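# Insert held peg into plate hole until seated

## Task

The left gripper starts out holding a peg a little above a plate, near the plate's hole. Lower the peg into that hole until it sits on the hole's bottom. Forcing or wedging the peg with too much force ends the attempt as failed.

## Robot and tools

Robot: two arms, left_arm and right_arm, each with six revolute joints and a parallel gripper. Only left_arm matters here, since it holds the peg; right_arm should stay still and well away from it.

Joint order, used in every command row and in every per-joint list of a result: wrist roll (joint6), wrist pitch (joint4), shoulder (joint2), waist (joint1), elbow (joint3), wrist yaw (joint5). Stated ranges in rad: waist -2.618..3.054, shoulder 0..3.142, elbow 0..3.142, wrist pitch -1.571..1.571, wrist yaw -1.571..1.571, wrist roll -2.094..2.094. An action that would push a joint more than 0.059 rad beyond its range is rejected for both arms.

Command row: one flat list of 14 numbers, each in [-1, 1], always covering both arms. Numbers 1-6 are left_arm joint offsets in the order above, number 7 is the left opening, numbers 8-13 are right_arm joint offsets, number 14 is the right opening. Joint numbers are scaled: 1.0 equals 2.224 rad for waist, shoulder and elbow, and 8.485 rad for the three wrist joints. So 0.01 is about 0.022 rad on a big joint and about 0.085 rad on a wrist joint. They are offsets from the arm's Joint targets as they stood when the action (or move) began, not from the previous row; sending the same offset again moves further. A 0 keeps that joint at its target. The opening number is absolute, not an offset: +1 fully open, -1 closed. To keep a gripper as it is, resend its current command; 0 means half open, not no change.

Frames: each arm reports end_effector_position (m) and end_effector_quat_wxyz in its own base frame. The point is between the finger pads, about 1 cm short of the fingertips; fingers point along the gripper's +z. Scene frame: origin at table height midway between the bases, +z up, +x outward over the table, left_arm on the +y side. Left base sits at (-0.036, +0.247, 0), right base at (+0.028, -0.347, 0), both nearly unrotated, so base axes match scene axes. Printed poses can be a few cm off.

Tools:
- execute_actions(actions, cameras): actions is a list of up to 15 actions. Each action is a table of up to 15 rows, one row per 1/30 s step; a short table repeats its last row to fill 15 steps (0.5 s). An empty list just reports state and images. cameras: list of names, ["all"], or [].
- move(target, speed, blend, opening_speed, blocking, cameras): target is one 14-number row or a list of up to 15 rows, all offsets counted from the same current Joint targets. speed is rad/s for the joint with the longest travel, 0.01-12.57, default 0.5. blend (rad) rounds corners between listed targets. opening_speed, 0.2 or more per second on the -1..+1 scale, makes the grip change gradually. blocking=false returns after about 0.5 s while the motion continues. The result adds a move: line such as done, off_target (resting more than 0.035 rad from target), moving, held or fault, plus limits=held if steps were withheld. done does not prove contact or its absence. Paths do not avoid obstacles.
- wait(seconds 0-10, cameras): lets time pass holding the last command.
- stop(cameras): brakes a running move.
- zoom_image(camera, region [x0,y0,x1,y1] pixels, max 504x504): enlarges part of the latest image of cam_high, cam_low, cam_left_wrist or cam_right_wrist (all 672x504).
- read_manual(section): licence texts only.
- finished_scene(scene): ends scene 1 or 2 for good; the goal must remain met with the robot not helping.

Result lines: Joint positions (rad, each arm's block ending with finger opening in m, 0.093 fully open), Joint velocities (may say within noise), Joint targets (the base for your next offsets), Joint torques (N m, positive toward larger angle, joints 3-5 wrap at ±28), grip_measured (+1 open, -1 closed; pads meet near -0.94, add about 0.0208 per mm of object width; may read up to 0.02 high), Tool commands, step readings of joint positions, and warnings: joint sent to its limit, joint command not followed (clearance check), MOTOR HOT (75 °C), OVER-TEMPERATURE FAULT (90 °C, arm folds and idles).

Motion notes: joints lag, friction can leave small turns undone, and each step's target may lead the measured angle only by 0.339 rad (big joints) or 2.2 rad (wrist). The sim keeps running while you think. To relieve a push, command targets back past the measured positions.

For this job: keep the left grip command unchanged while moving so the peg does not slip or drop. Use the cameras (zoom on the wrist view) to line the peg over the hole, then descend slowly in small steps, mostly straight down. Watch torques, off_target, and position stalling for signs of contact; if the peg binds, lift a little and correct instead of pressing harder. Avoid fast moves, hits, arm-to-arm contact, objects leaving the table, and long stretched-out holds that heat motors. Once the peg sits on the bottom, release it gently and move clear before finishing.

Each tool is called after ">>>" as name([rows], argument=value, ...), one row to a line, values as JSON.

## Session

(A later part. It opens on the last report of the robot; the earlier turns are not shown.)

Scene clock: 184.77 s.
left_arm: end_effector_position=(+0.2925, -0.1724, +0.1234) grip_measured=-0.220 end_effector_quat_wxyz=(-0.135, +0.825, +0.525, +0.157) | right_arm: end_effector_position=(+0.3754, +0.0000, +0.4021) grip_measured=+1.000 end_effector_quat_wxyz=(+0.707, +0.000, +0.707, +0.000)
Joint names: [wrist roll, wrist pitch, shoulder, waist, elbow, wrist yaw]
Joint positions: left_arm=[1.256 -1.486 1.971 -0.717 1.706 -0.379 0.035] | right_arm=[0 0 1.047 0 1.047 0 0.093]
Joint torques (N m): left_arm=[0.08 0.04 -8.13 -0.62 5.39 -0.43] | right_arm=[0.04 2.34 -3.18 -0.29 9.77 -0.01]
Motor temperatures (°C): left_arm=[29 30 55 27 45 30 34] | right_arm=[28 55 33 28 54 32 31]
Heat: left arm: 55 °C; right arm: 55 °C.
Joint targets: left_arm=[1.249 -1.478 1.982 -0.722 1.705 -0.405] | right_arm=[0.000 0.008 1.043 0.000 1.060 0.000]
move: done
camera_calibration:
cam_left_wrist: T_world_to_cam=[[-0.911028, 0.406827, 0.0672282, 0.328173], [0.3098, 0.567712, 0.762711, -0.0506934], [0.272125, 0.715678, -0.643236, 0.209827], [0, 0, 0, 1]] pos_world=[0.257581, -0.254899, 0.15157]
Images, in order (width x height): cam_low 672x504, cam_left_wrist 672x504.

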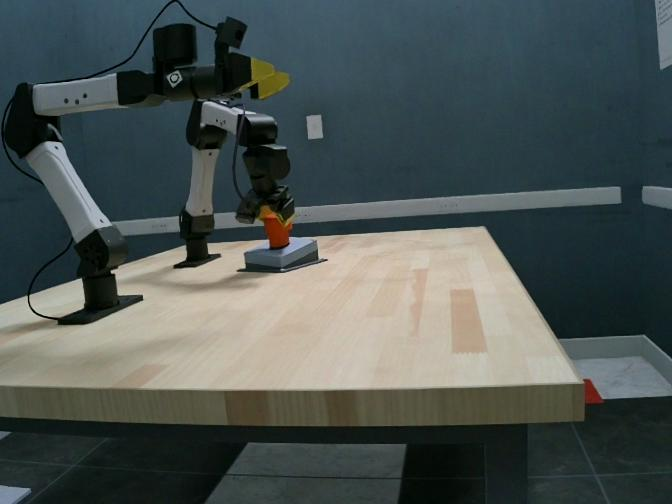

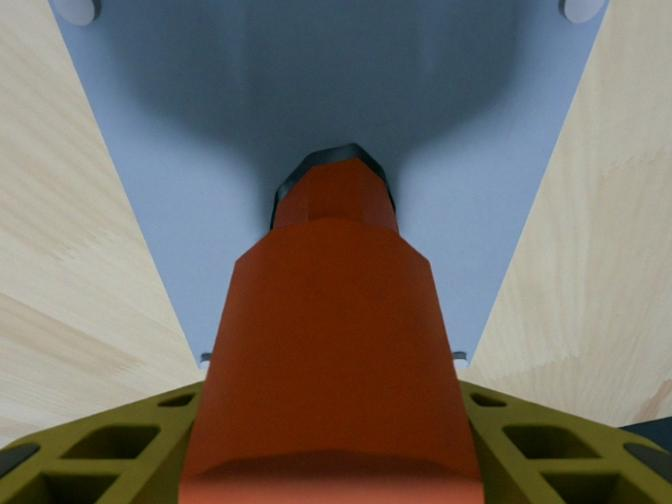

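>>> move(target=[0, 0.00125, 0, 0, -0.0044, 0, -0.921165, 0,0,0,0,0,0,1.0], speed=0.05, cameras=["cam_left_wrist", "cam_low"])

>>> zoom_image(camera="cam_left_wrist", region=[300, 135, 356, 175])

>>> zoom_image(camera="cam_left_wrist", region=[350, 140, 406, 180])

>>> zoom_image(camera="cam_left_wrist", region=[265, 165, 321, 205])

>>> zoom_image(camera="cam_left_wrist", region=[365, 165, 421, 205])

>>> zoom_image(camera="cam_low", region=[262, 235, 302, 265])

Scene clock: 194.10 s.
left_arm: end_effector_position=(+0.2927, -0.1726, +0.1210) grip_measured=-0.220 end_effector_quat_wxyz=(-0.135, +0.825, +0.525, +0.158) | right_arm: end_effector_position=(+0.3754, +0.0000, +0.4021) grip_measured=+1.000 end_effector_quat_wxyz=(+0.707, +0.000, +0.707, +0.000)
Joint names: [wrist roll, wrist pitch, shoulder, waist, elbow, wrist yaw]
Joint positions: left_arm=[1.256 -1.475 1.971 -0.717 1.696 -0.379 0.035] | right_arm=[0 0 1.047 0 1.047 0 0.093]
Joint torques (N m): left_arm=[0.01 -0.02 -7.83 -0.87 5.45 -0.42] | right_arm=[0 2.35 -3.14 -0.27 9.72 -0.01]
Motor temperatures (°C): left_arm=[29 30 55 27 44 30 34] | right_arm=[28 55 33 28 55 32 31]
Heat: left arm: 55 °C; right arm: 55 °C.
Joint targets: left_arm=[1.249 -1.467 1.982 -0.722 1.695 -0.405] | right_arm=[0.000 0.008 1.043 0.000 1.060 0.000]
move: done
camera_calibration:
cam_left_wrist: T_world_to_cam=[[-0.911122, 0.406858, 0.0657542, 0.328806], [0.3089, 0.568529, 0.762467, -0.0483954], [0.272833, 0.715012, -0.643677, 0.208015], [0, 0, 0, 1]] pos_world=[0.257778, -0.254997, 0.149174]
Images, in order (width x height): cam_low 672x504, cam_left_wrist 672x504.

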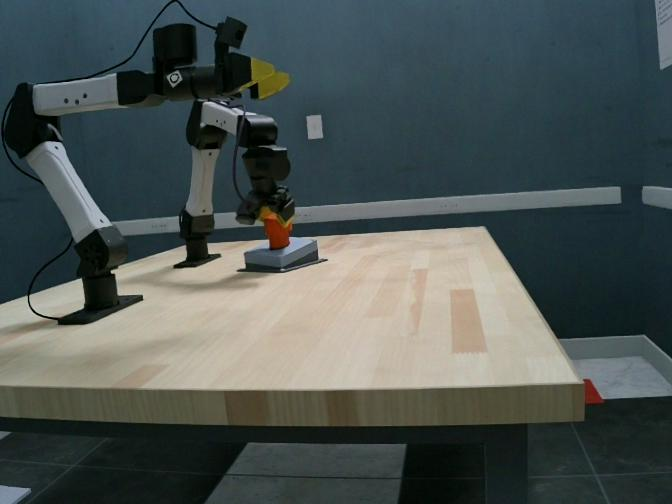

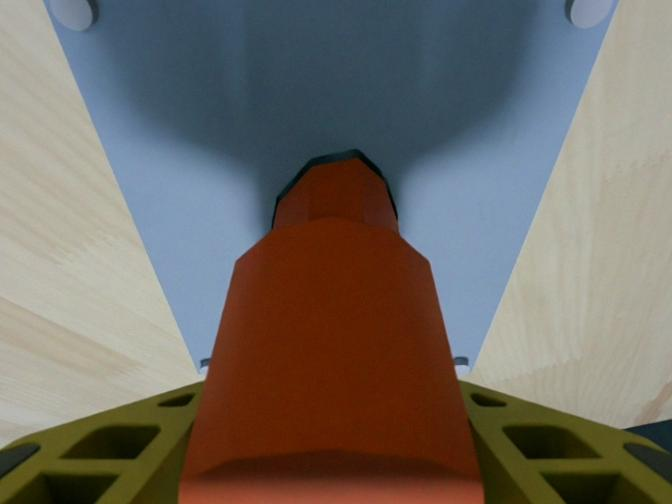

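Scaled by 9.000 from the camera's 672x504 image, which has a finer 960x720 frame.

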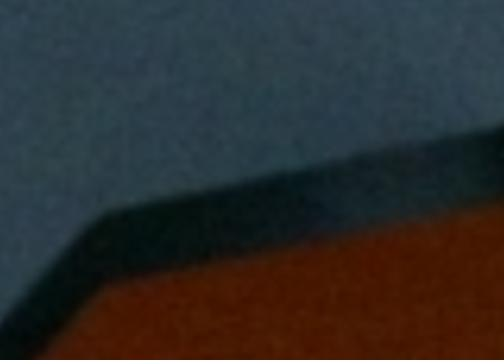

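Scaled by 9.000 from the camera's 672x504 image, which has a finer 960x720 frame.

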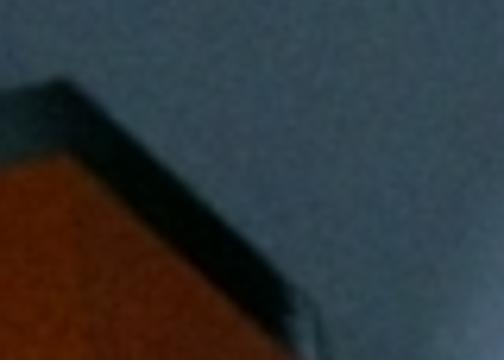

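Scaled by 9.000 from the camera's 672x504 image, which has a finer 960x720 frame.

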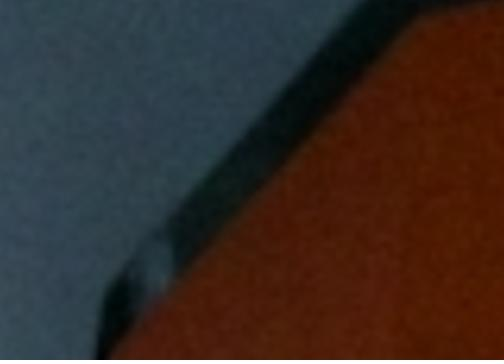

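Scaled by 9.000 from the camera's 672x504 image, which has a finer 960x720 frame.

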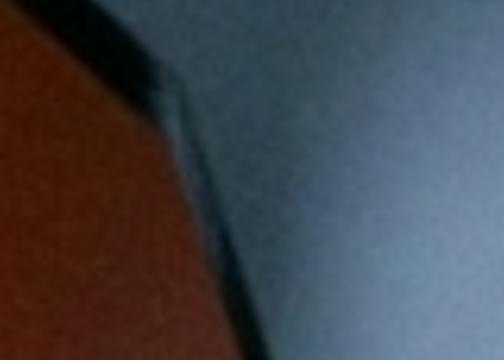

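Scaled by 12.600 from the camera's 672x504 image, which has a finer 960x720 frame.

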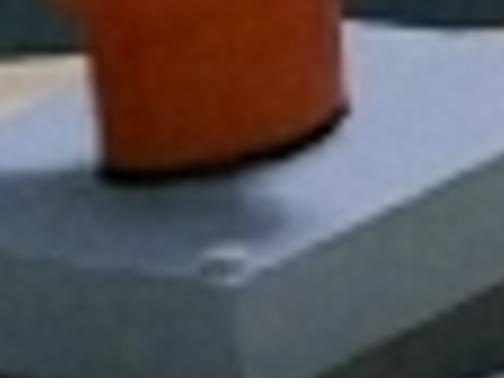

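>>> move(target=[0, 0.00072, 0, 0, -0.0027, 0, -0.921165, 0,0,0,0,0,0,1.0], speed=0.04, cameras=["cam_left_wrist", "cam_low"])

>>> zoom_image(camera="cam_left_wrist", region=[300, 140, 356, 180])

>>> zoom_image(camera="cam_left_wrist", region=[345, 145, 415, 195])

>>> zoom_image(camera="cam_left_wrist", region=[265, 165, 321, 205])

>>> zoom_image(camera="cam_low", region=[262, 235, 302, 265])

Scene clock: 203.27 s.
left_arm: end_effector_position=(+0.2926, -0.1725, +0.1194) grip_measured=-0.220 end_effector_quat_wxyz=(-0.135, +0.825, +0.525, +0.158) | right_arm: end_effector_position=(+0.3754, +0.0000, +0.4021) grip_measured=+1.000 end_effector_quat_wxyz=(+0.707, +0.000, +0.707, +0.000)
Joint names: [wrist roll, wrist pitch, shoulder, waist, elbow, wrist yaw]
Joint positions: left_arm=[1.256 -1.469 1.971 -0.717 1.69 -0.379 0.035] | right_arm=[0 0 1.047 0 1.047 0 0.093]
Joint torques (N m): left_arm=[0.11 -0.04 -7.79 -0.84 5.38 -0.43] | right_arm=[-0.06 2.28 -3.07 -0.39 10.09 0.01]
Motor temperatures (°C): left_arm=[29 30 55 27 45 30 34] | right_arm=[28 56 33 28 55 32 31]
Heat: left arm: 55 °C; right arm: 56 °C.
Joint targets: left_arm=[1.249 -1.462 1.982 -0.722 1.689 -0.405] | right_arm=[0.000 0.008 1.043 0.000 1.060 0.000]
move: done
camera_calibration:
cam_left_wrist: T_world_to_cam=[[-0.911087, 0.406864, 0.0661936, 0.328742], [0.309183, 0.568293, 0.762528, -0.0473617], [0.272628, 0.715196, -0.64356, 0.207159], [0, 0, 0, 1]] pos_world=[0.257679, -0.254997, 0.147673]
Images, in order (width x height): cam_low 672x504, cam_left_wrist 672x504.

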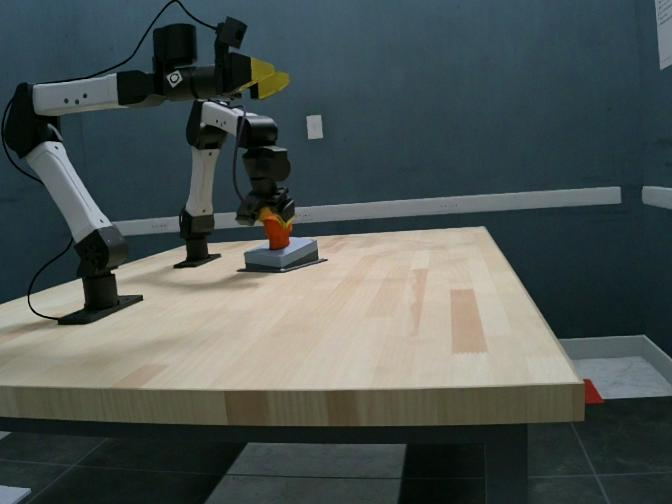

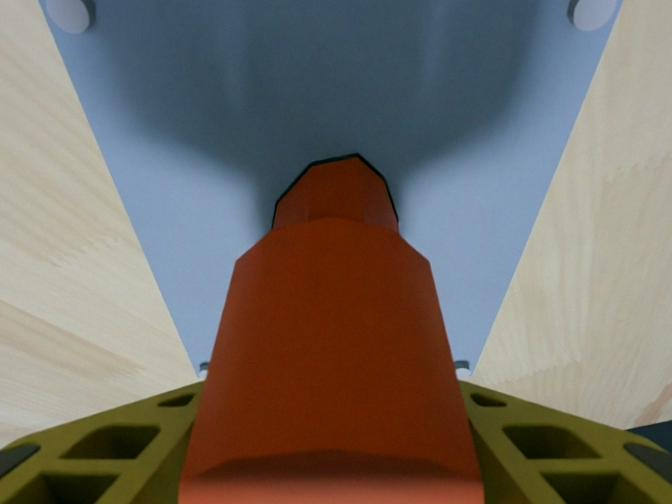

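Scaled by 9.000 from the camera's 672x504 image, which has a finer 960x720 frame.

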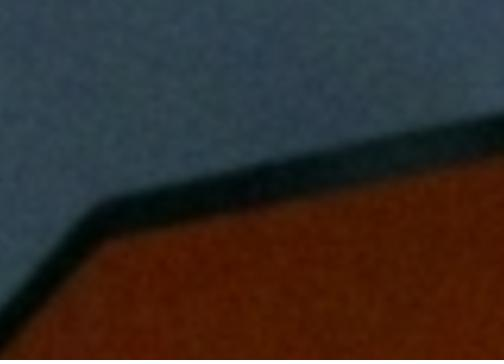

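Scaled by 7.200 from the camera's 672x504 image, which has a finer 960x720 frame.

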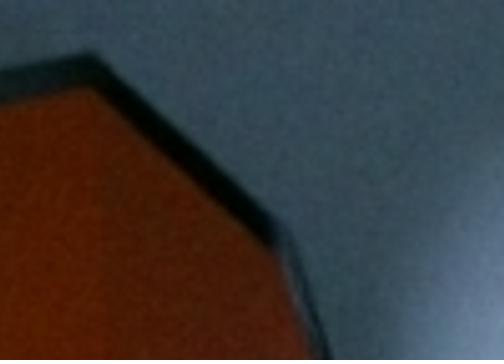

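Scaled by 9.000 from the camera's 672x504 image, which has a finer 960x720 frame.

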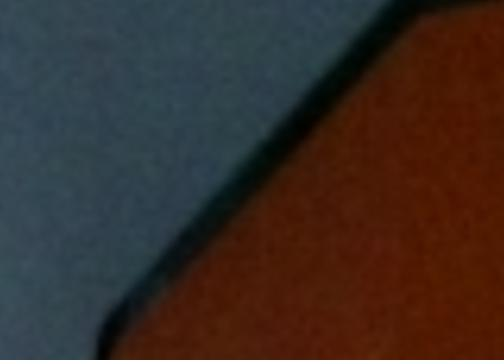

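Scaled by 12.600 from the camera's 672x504 image, which has a finer 960x720 frame.

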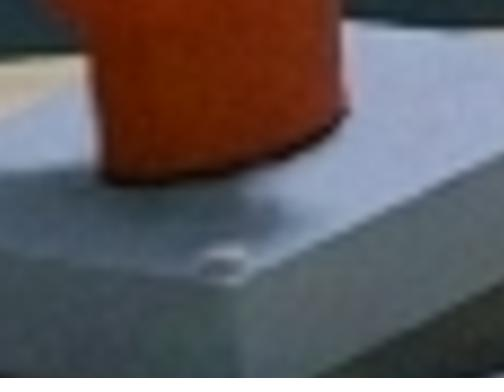

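>>> move(target=[0, 0.00085, 0, 0, -0.00364, 0, -0.921165, 0,0,0,0,0,0,1.0], speed=0.04, cameras=["cam_left_wrist", "cam_low"])

>>> zoom_image(camera="cam_left_wrist", region=[300, 140, 356, 180])

>>> zoom_image(camera="cam_left_wrist", region=[345, 145, 415, 195])

>>> zoom_image(camera="cam_left_wrist", region=[265, 165, 321, 205])

>>> zoom_image(camera="cam_low", region=[250, 225, 310, 270])

Scene clock: 210.63 s.
left_arm: end_effector_position=(+0.2924, -0.1723, +0.1174) grip_measured=-0.220 end_effector_quat_wxyz=(-0.135, +0.825, +0.525, +0.158) | right_arm: end_effector_position=(+0.3754, +0.0000, +0.4021) grip_measured=+1.000 end_effector_quat_wxyz=(+0.707, +0.000, +0.707, +0.000)
Joint names: [wrist roll, wrist pitch, shoulder, waist, elbow, wrist yaw]
Joint positions: left_arm=[1.256 -1.462 1.971 -0.717 1.682 -0.379 0.035] | right_arm=[0 0 1.047 0 1.047 0 0.093]
Joint torques (N m): left_arm=[0.06 0.04 -8.02 -0.91 5.35 -0.43] | right_arm=[0.03 2.25 -3.25 -0.12 9.76 -0.02]
Motor temperatures (°C): left_arm=[29 30 55 27 45 31 34] | right_arm=[28 56 33 28 55 32 31]
Heat: left arm: 55 °C; right arm: 56 °C.
Joint targets: left_arm=[1.249 -1.454 1.982 -0.722 1.681 -0.405] | right_arm=[0.000 0.008 1.043 0.000 1.060 0.000]
move: done
camera_calibration:
cam_left_wrist: T_world_to_cam=[[-0.911037, 0.40687, 0.0668534, 0.328505], [0.309594, 0.567913, 0.762644, -0.0461066], [0.27233, 0.715494, -0.643354, 0.205906], [0, 0, 0, 1]] pos_world=[0.25748, -0.254798, 0.145671]
Images, in order (width x height): cam_low 672x504, cam_left_wrist 672x504.

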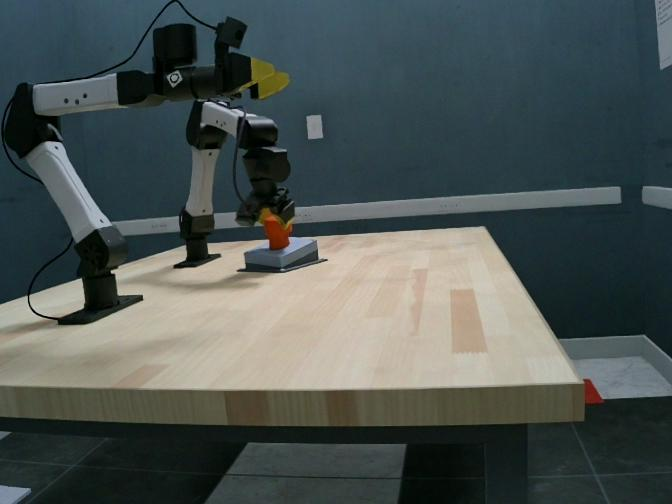

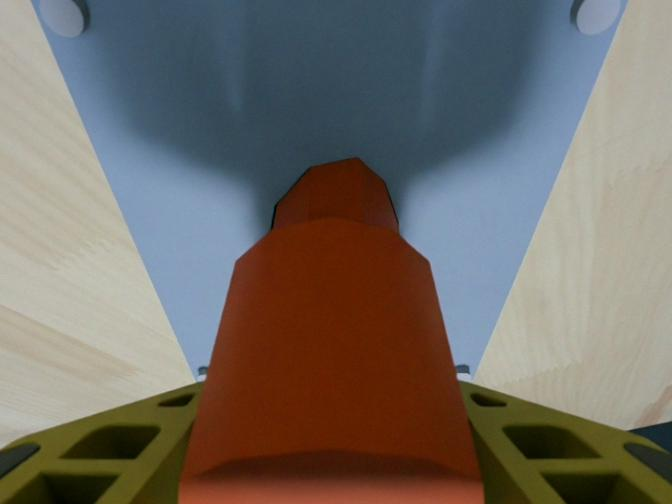

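Scaled by 9.000 from the camera's 672x504 image, which has a finer 960x720 frame.

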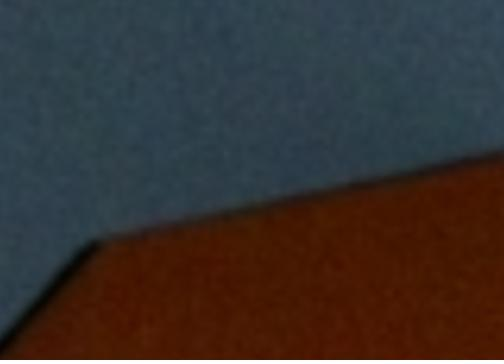

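Scaled by 7.200 from the camera's 672x504 image, which has a finer 960x720 frame.

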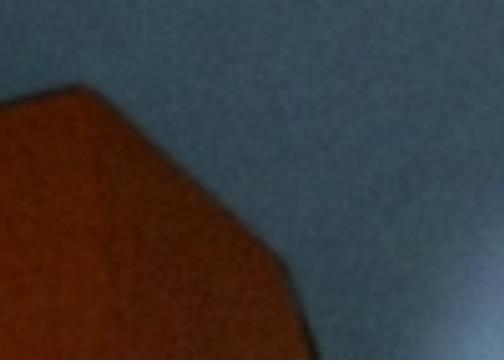

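Scaled by 9.000 from the camera's 672x504 image, which has a finer 960x720 frame.

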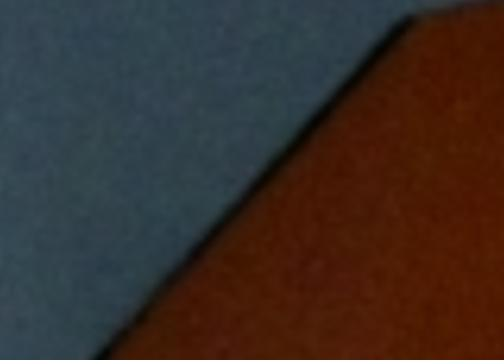

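Scaled by 8.400 from the camera's 672x504 image, which has a finer 960x720 frame.

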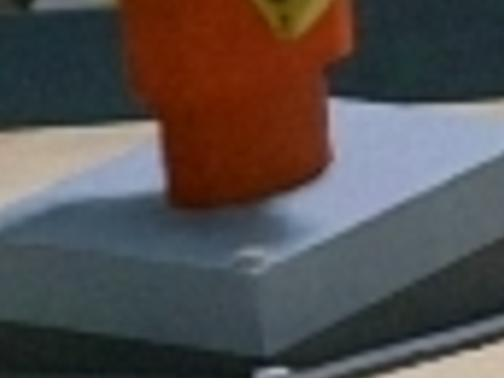

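>>> move(target=[0, 0, 0, 0, 0, -0.0003, -0.921165, 0,0,0,0,0,0,1.0], speed=0.04, cameras=["cam_left_wrist"])

>>> zoom_image(camera="cam_left_wrist", region=[300, 140, 356, 180])

>>> zoom_image(camera="cam_left_wrist", region=[345, 145, 415, 195])

>>> zoom_image(camera="cam_left_wrist", region=[265, 165, 321, 205])

Scene clock: 219.40 s.
left_arm: end_effector_position=(+0.2927, -0.1723, +0.1174) grip_measured=-0.220 end_effector_quat_wxyz=(-0.135, +0.825, +0.525, +0.158) | right_arm: end_effector_position=(+0.3754, +0.0000, +0.4021) grip_measured=+1.000 end_effector_quat_wxyz=(+0.707, +0.000, +0.707, +0.000)
Joint names: [wrist roll, wrist pitch, shoulder, waist, elbow, wrist yaw]
Joint positions: left_arm=[1.256 -1.46 1.971 -0.717 1.682 -0.381 0.035] | right_arm=[0 0 1.047 0 1.047 0 0.093]
Joint torques (N m): left_arm=[0.03 0 -7.87 -0.95 5.3 -0.43] | right_arm=[0.01 2.35 -3.34 -0.18 9.83 0.07]
Motor temperatures (°C): left_arm=[29 30 55 27 44 31 34] | right_arm=[28 56 33 28 55 32 31]
Heat: left arm: 55 °C; right arm: 56 °C.
Joint targets: left_arm=[1.249 -1.454 1.982 -0.722 1.681 -0.408] | right_arm=[0.000 0.008 1.043 0.000 1.060 0.000]
move: done
camera_calibration:
cam_left_wrist: T_world_to_cam=[[-0.911012, 0.40711, 0.065717, 0.328876], [0.308602, 0.567333, 0.763478, -0.0460813], [0.273536, 0.715818, -0.642482, 0.205296], [0, 0, 0, 1]] pos_world=[0.257675, -0.2547, 0.145468]
Images, in order (width x height): cam_left_wrist 672x504.

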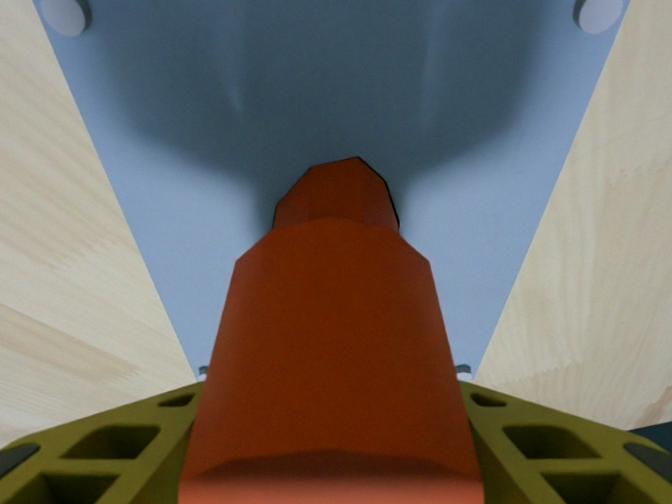

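Scaled by 9.000 from the camera's 672x504 image, which has a finer 960x720 frame.

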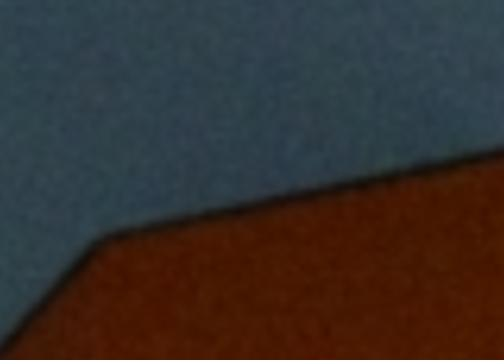

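Scaled by 7.200 from the camera's 672x504 image, which has a finer 960x720 frame.

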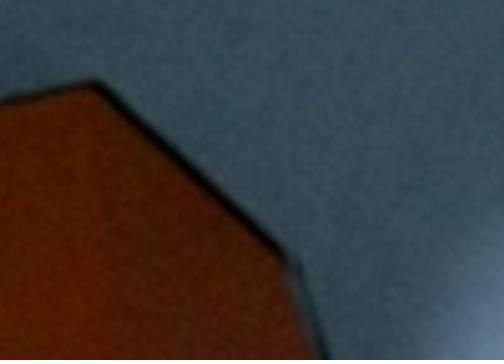

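Scaled by 9.000 from the camera's 672x504 image, which has a finer 960x720 frame.

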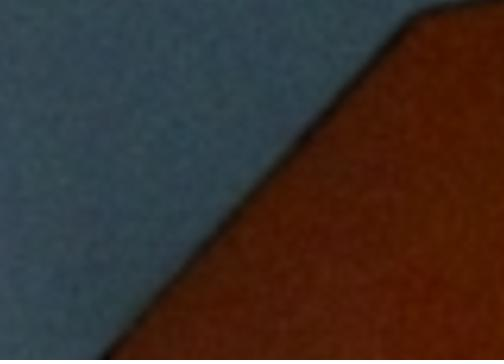

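>>> move(target=[0, 0.00083, 0, 0.00513, -0.00373, 0, -0.921165, 0,0,0,0,0,0,1.0], speed=0.04, cameras=["cam_left_wrist", "cam_low"])

>>> zoom_image(camera="cam_left_wrist", region=[300, 140, 356, 180])

>>> zoom_image(camera="cam_left_wrist", region=[345, 145, 415, 195])

>>> zoom_image(camera="cam_left_wrist", region=[265, 165, 321, 205])

>>> zoom_image(camera="cam_low", region=[250, 225, 310, 270])

Scene clock: 226.83 s.
left_arm: end_effector_position=(+0.2929, -0.1711, +0.1155) grip_measured=-0.220 end_effector_quat_wxyz=(-0.136, +0.824, +0.526, +0.158) | right_arm: end_effector_position=(+0.3754, +0.0000, +0.4021) grip_measured=+1.000 end_effector_quat_wxyz=(+0.707, +0.000, +0.707, +0.000)
Joint names: [wrist roll, wrist pitch, shoulder, waist, elbow, wrist yaw]
Joint positions: left_arm=[1.255 -1.454 1.971 -0.715 1.674 -0.382 0.035] | right_arm=[0 0 1.047 0 1.047 0 0.093]
Joint torques (N m): left_arm=[0.07 0.04 -7.97 -0.14 5.18 -0.43] | right_arm=[0.01 2.31 -3.23 -0.29 9.54 -0.01]
Motor temperatures (°C): left_arm=[29 30 56 27 44 31 34] | right_arm=[28 57 33 28 55 32 31]
Heat: left arm: 56 °C; right arm: 57 °C.
Joint targets: left_arm=[1.249 -1.447 1.982 -0.710 1.672 -0.408] | right_arm=[0.000 0.008 1.043 0.000 1.060 0.000]
move: done
camera_calibration:
cam_left_wrist: T_world_to_cam=[[-0.912175, 0.404326, 0.0667611, 0.328515], [0.307302, 0.567107, 0.76417, -0.0450936], [0.271113, 0.717572, -0.641551, 0.204092], [0, 0, 0, 1]] pos_world=[0.258188, -0.253704, 0.143462]
Images, in order (width x height): cam_low 672x504, cam_left_wrist 672x504.

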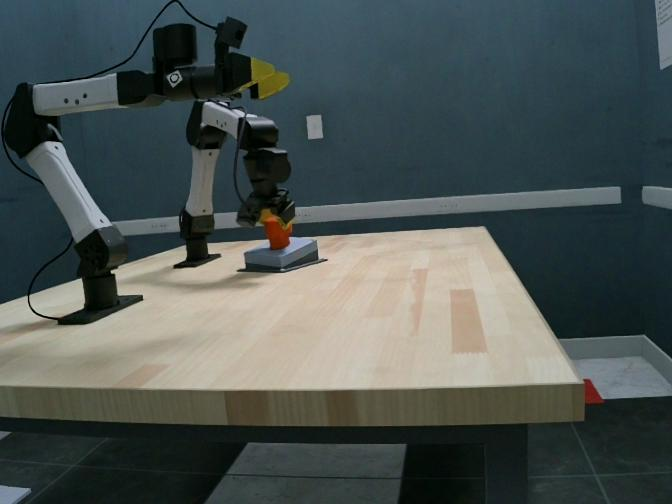

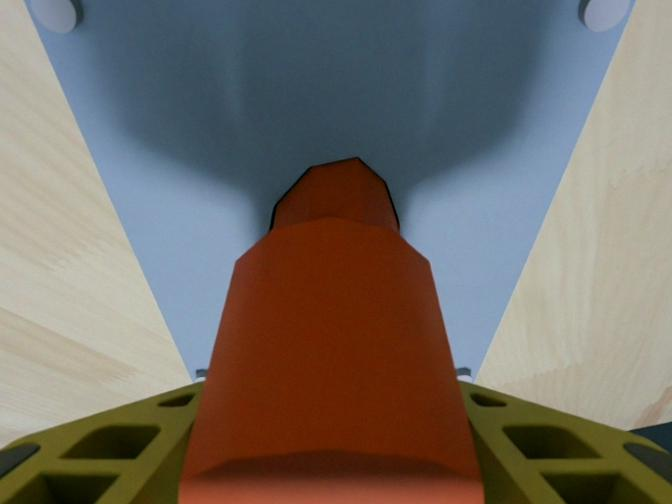

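Scaled by 9.000 from the camera's 672x504 image, which has a finer 960x720 frame.

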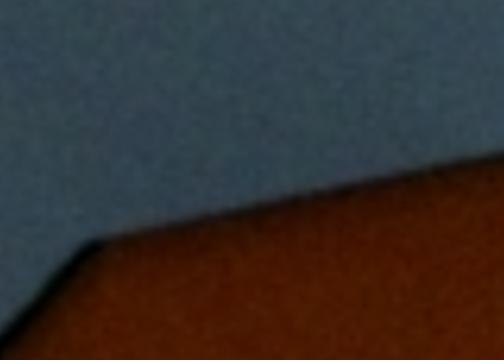

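Scaled by 7.200 from the camera's 672x504 image, which has a finer 960x720 frame.

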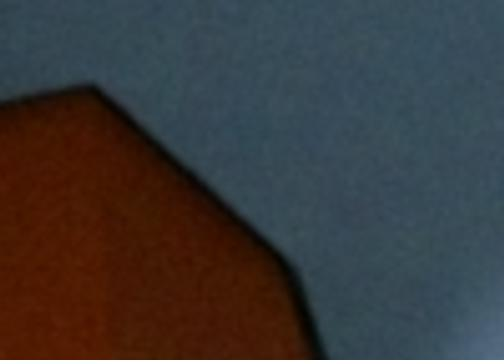

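Scaled by 9.000 from the camera's 672x504 image, which has a finer 960x720 frame.

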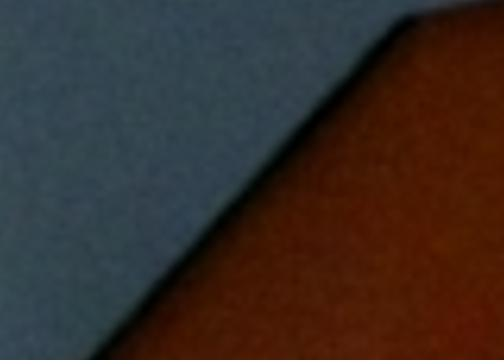

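Scaled by 8.400 from the camera's 672x504 image, which has a finer 960x720 frame.

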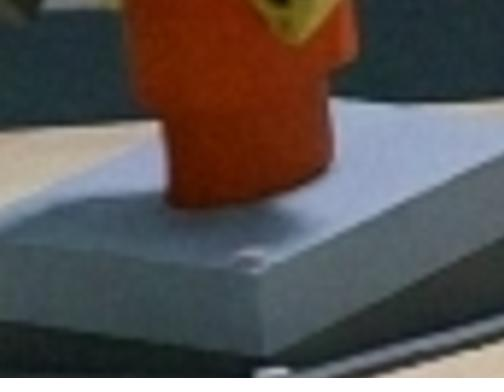

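>>> move(target=[0, 0.00129, 0, 0.0007, -0.00536, 0, -0.921165, 0,0,0,0,0,0,1.0], speed=0.04, cameras=["cam_left_wrist", "cam_low"])

>>> zoom_image(camera="cam_left_wrist", region=[265, 145, 405, 225])

>>> zoom_image(camera="cam_low", region=[250, 225, 310, 270])

Scene clock: 230.33 s.
left_arm: end_effector_position=(+0.2925, -0.1708, +0.1126) grip_measured=-0.220 end_effector_quat_wxyz=(-0.137, +0.824, +0.526, +0.158) | right_arm: end_effector_position=(+0.3754, +0.0000, +0.4021) grip_measured=+1.000 end_effector_quat_wxyz=(+0.707, +0.000, +0.707, +0.000)
Joint names: [wrist roll, wrist pitch, shoulder, waist, elbow, wrist yaw]
Joint positions: left_arm=[1.255 -1.443 1.971 -0.715 1.662 -0.382 0.035] | right_arm=[0 0 1.047 0 1.047 0 0.093]
Joint torques (N m): left_arm=[0.08 0.02 -7.95 -0.06 5.19 -0.39] | right_arm=[-0.03 2.31 -3.19 -0.23 10.18 0]
Motor temperatures (°C): left_arm=[29 30 56 27 44 31 34] | right_arm=[28 57 33 28 55 32 31]
Heat: left arm: 56 °C; right arm: 57 °C.
Joint targets: left_arm=[1.249 -1.436 1.982 -0.709 1.661 -0.408] | right_arm=[0.000 0.008 1.043 0.000 1.060 0.000]
move: done
camera_calibration:
cam_left_wrist: T_world_to_cam=[[-0.912115, 0.404269, 0.0679182, 0.328124], [0.308005, 0.566514, 0.764326, -0.0433065], [0.270517, 0.718072, -0.641243, 0.202333], [0, 0, 0, 1]] pos_world=[0.257891, -0.253406, 0.140559]
Images, in order (width x height): cam_low 672x504, cam_left_wrist 672x504.

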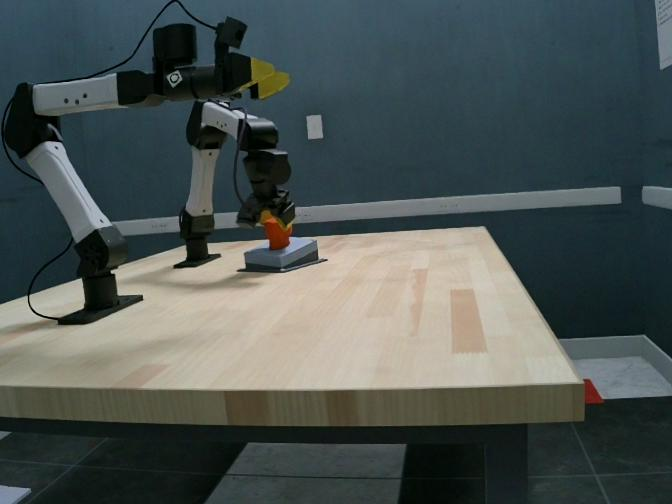

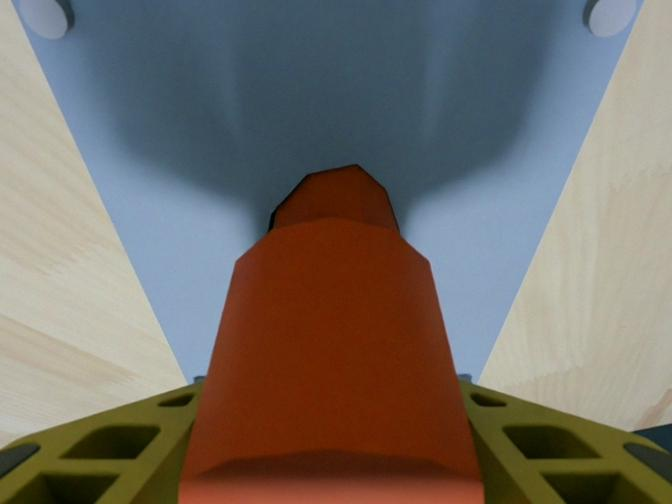

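Scaled by 3.600 from the camera's 672x504 image, which has a finer 960x720 frame.

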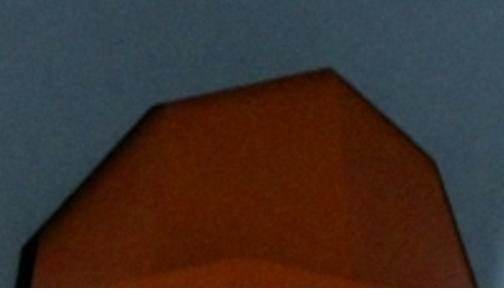

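Scaled by 8.400 from the camera's 672x504 image, which has a finer 960x720 frame.

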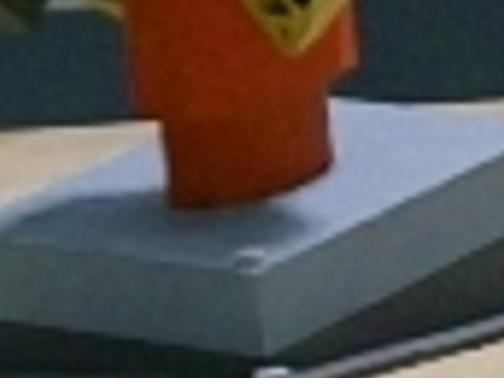

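>>> move(target=[0, 0.00132, 0, 0.00112, -0.00527, 0, -0.921165, 0,0,0,0,0,0,1.0], speed=0.04, cameras=["cam_left_wrist", "cam_low"])

>>> zoom_image(camera="cam_left_wrist", region=[265, 145, 405, 225])

>>> zoom_image(camera="cam_low", region=[250, 225, 310, 270])

Scene clock: 235.20 s.
left_arm: end_effector_position=(+0.2930, -0.1701, +0.1097) grip_measured=-0.220 end_effector_quat_wxyz=(-0.136, +0.824, +0.527, +0.158) | right_arm: end_effector_position=(+0.3754, +0.0000, +0.4021) grip_measured=+1.000 end_effector_quat_wxyz=(+0.707, +0.000, +0.707, +0.000)
Joint names: [wrist roll, wrist pitch, shoulder, waist, elbow, wrist yaw]
Joint positions: left_arm=[1.255 -1.431 1.971 -0.712 1.65 -0.382 0.035] | right_arm=[0 0 1.047 0 1.047 0 0.093]
Joint torques (N m): left_arm=[0.02 -0.02 -8.06 -0.13 5.44 -0.43] | right_arm=[0 2.31 -2.93 -0.32 9.59 0.02]
Motor temperatures (°C): left_arm=[29 30 56 27 44 31 34] | right_arm=[28 57 33 28 55 32 31]
Heat: left arm: 56 °C; right arm: 57 °C.
Joint targets: left_arm=[1.249 -1.425 1.982 -0.706 1.649 -0.408] | right_arm=[0.000 0.008 1.043 0.000 1.060 0.000]
move: done
camera_calibration:
cam_left_wrist: T_world_to_cam=[[-0.913249, 0.401889, 0.0667974, 0.328478], [0.305803, 0.567888, 0.764191, -0.0406847], [0.269186, 0.718323, -0.641522, 0.200325], [0, 0, 0, 1]] pos_world=[0.258499, -0.252805, 0.137662]
Images, in order (width x height): cam_low 672x504, cam_left_wrist 672x504.

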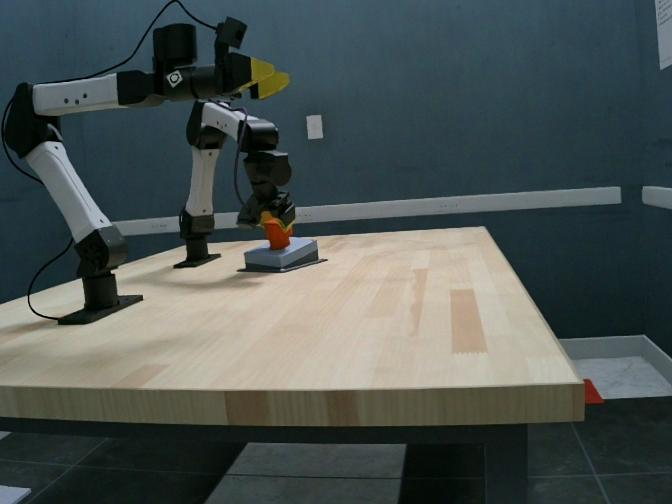

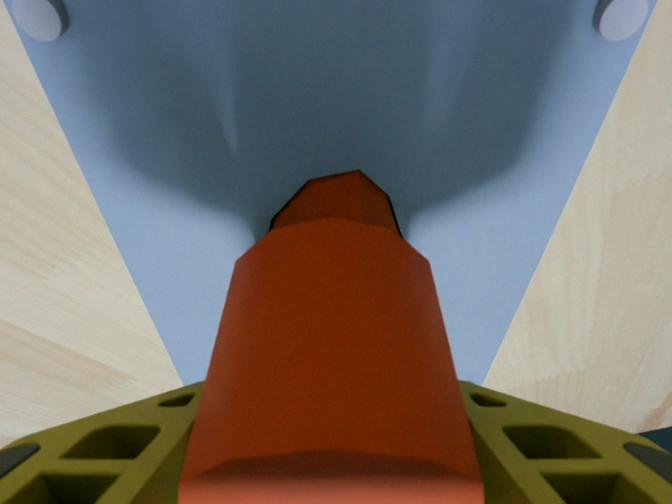

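Scaled by 3.600 from the camera's 672x504 image, which has a finer 960x720 frame.

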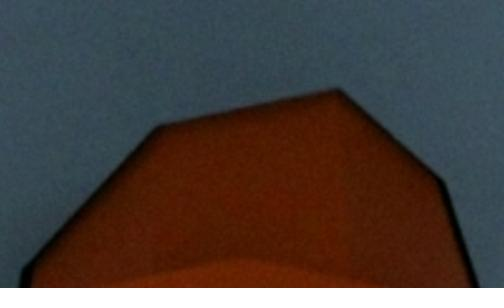

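Scaled by 8.400 from the camera's 672x504 image, which has a finer 960x720 frame.

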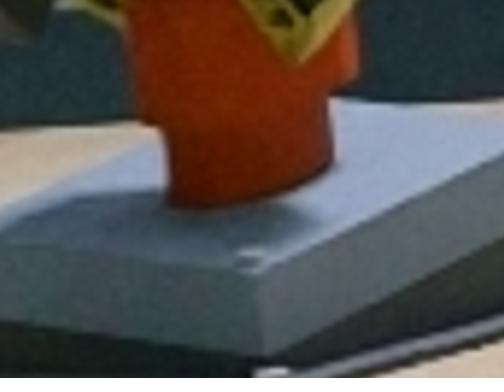

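>>> move(target=[0, 0.00169, 0, 0.00097, -0.00715, 0, -0.921165, 0,0,0,0,0,0,1.0], speed=0.04, cameras=["cam_left_wrist", "cam_low"])

>>> zoom_image(camera="cam_left_wrist", region=[265, 155, 405, 235])

>>> zoom_image(camera="cam_low", region=[250, 225, 310, 270])

Scene clock: 239.77 s.
left_arm: end_effector_position=(+0.2930, -0.1696, +0.1057) grip_measured=-0.220 end_effector_quat_wxyz=(-0.136, +0.823, +0.528, +0.158) | right_arm: end_effector_position=(+0.3754, +0.0000, +0.4021) grip_measured=+1.000 end_effector_quat_wxyz=(+0.707, +0.000, +0.707, +0.000)
Joint names: [wrist roll, wrist pitch, shoulder, waist, elbow, wrist yaw]
Joint positions: left_arm=[1.255 -1.415 1.971 -0.711 1.635 -0.382 0.035] | right_arm=[0 0 1.047 0 1.047 0 0.093]
Joint torques (N m): left_arm=[0.05 -0.03 -7.95 -0.17 5.07 -0.41] | right_arm=[-0.06 2.27 -3.06 -0.14 9.73 0]
Motor temperatures (°C): left_arm=[29 30 56 27 44 31 34] | right_arm=[28 57 33 28 55 32 31]
Heat: left arm: 56 °C; right arm: 57 °C.
Joint targets: left_arm=[1.249 -1.411 1.982 -0.704 1.633 -0.408] | right_arm=[0.000 0.008 1.043 0.000 1.060 0.000]
move: done
camera_calibration:
cam_left_wrist: T_world_to_cam=[[-0.913718, 0.400889, 0.0663934, 0.328562], [0.304928, 0.56845, 0.764123, -0.0375677], [0.268587, 0.718438, -0.641645, 0.197572], [0, 0, 0, 1]] pos_world=[0.258603, -0.252305, 0.133663]
Images, in order (width x height): cam_low 672x504, cam_left_wrist 672x504.

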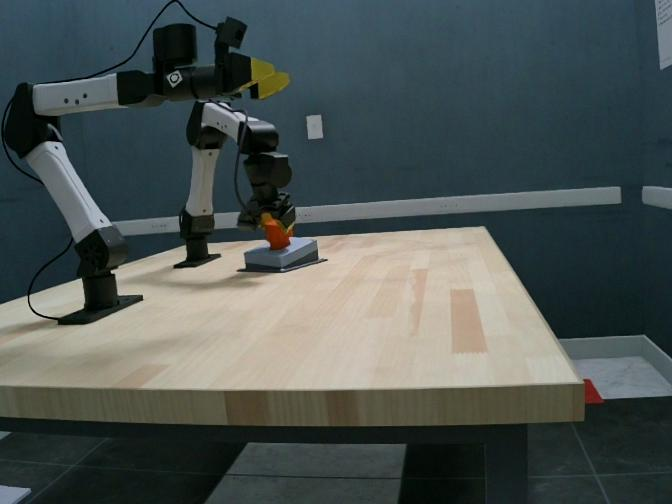

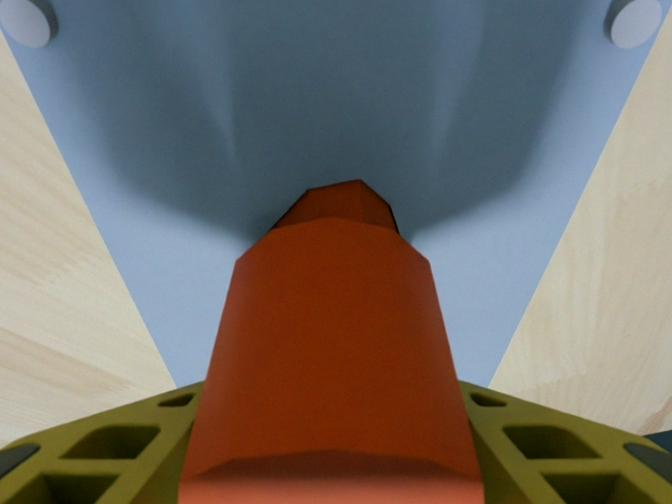

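Scaled by 3.600 from the camera's 672x504 image, which has a finer 960x720 frame.

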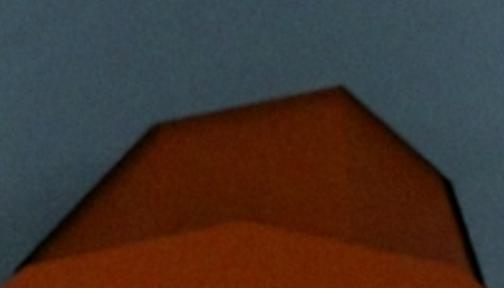

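Scaled by 8.400 from the camera's 672x504 image, which has a finer 960x720 frame.

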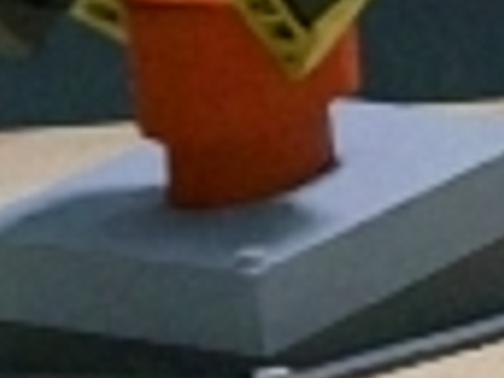

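>>> move(target=[0, 0.00166, 0, 0.00135, -0.00715, 0, -0.921165, 0,0,0,0,0,0,1.0], speed=0.04, cameras=["cam_left_wrist", "cam_low"])

>>> zoom_image(camera="cam_left_wrist", region=[265, 165, 405, 245])

>>> zoom_image(camera="cam_low", region=[250, 225, 310, 270])

Scene clock: 242.87 s.
left_arm: end_effector_position=(+0.2931, -0.1688, +0.1017) grip_measured=-0.220 end_effector_quat_wxyz=(-0.136, +0.823, +0.529, +0.158) | right_arm: end_effector_position=(+0.3754, +0.0000, +0.4021) grip_measured=+1.000 end_effector_quat_wxyz=(+0.707, +0.000, +0.707, +0.000)
Joint names: [wrist roll, wrist pitch, shoulder, waist, elbow, wrist yaw]
Joint positions: left_arm=[1.255 -1.398 1.971 -0.709 1.619 -0.382 0.035] | right_arm=[0 0 1.047 0 1.047 0 0.093]
Joint torques (N m): left_arm=[0.13 0.03 -7.95 0.09 5.19 -0.41] | right_arm=[0.04 2.29 -3.1 -0.1 9.72 0.03]
Motor temperatures (°C): left_arm=[29 30 56 27 44 31 34] | right_arm=[28 57 33 28 55 32 31]
Heat: left arm: 56 °C; right arm: 57 °C.
Joint targets: left_arm=[1.249 -1.397 1.982 -0.701 1.617 -0.408] | right_arm=[0.000 0.008 1.043 0.000 1.060 0.000]
move: done
camera_calibration:
cam_left_wrist: T_world_to_cam=[[-0.914518, 0.399178, 0.0656812, 0.328689], [0.303414, 0.569411, 0.764009, -0.0344321], [0.267576, 0.718629, -0.641853, 0.194822], [0, 0, 0, 1]] pos_world=[0.25891, -0.251604, 0.129765]
Images, in order (width x height): cam_low 672x504, cam_left_wrist 672x504.

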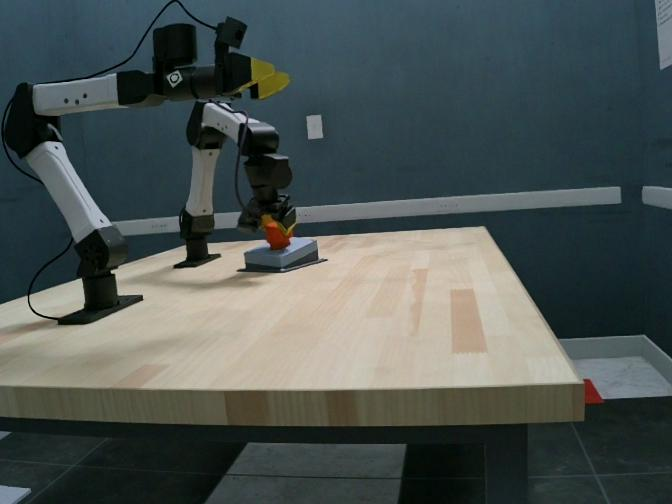

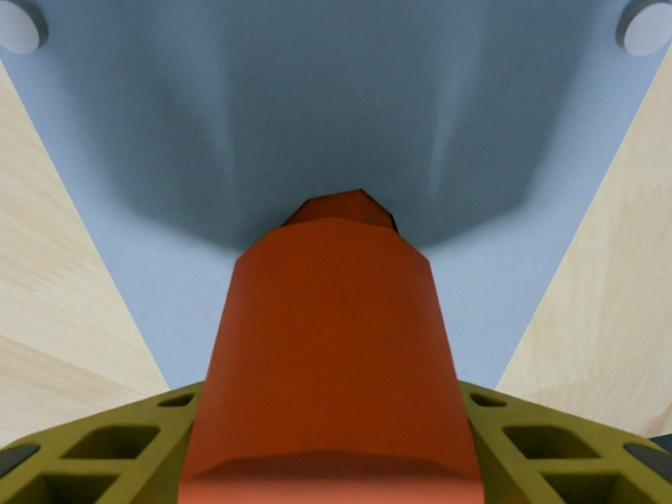

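Scaled by 3.600 from the camera's 672x504 image, which has a finer 960x720 frame.

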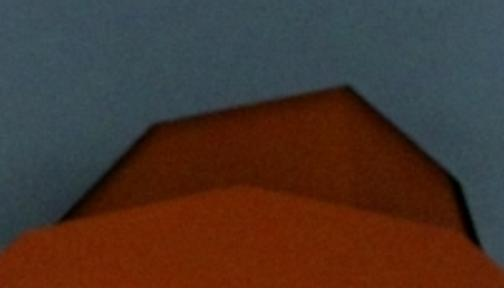

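Scaled by 8.400 from the camera's 672x504 image, which has a finer 960x720 frame.

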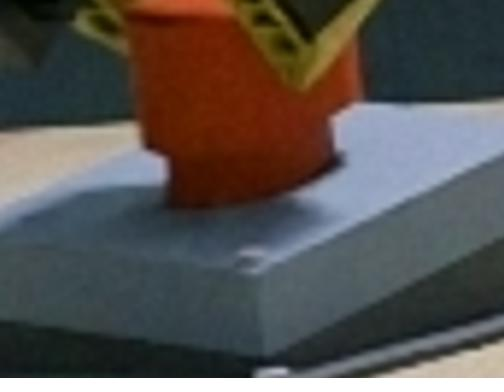

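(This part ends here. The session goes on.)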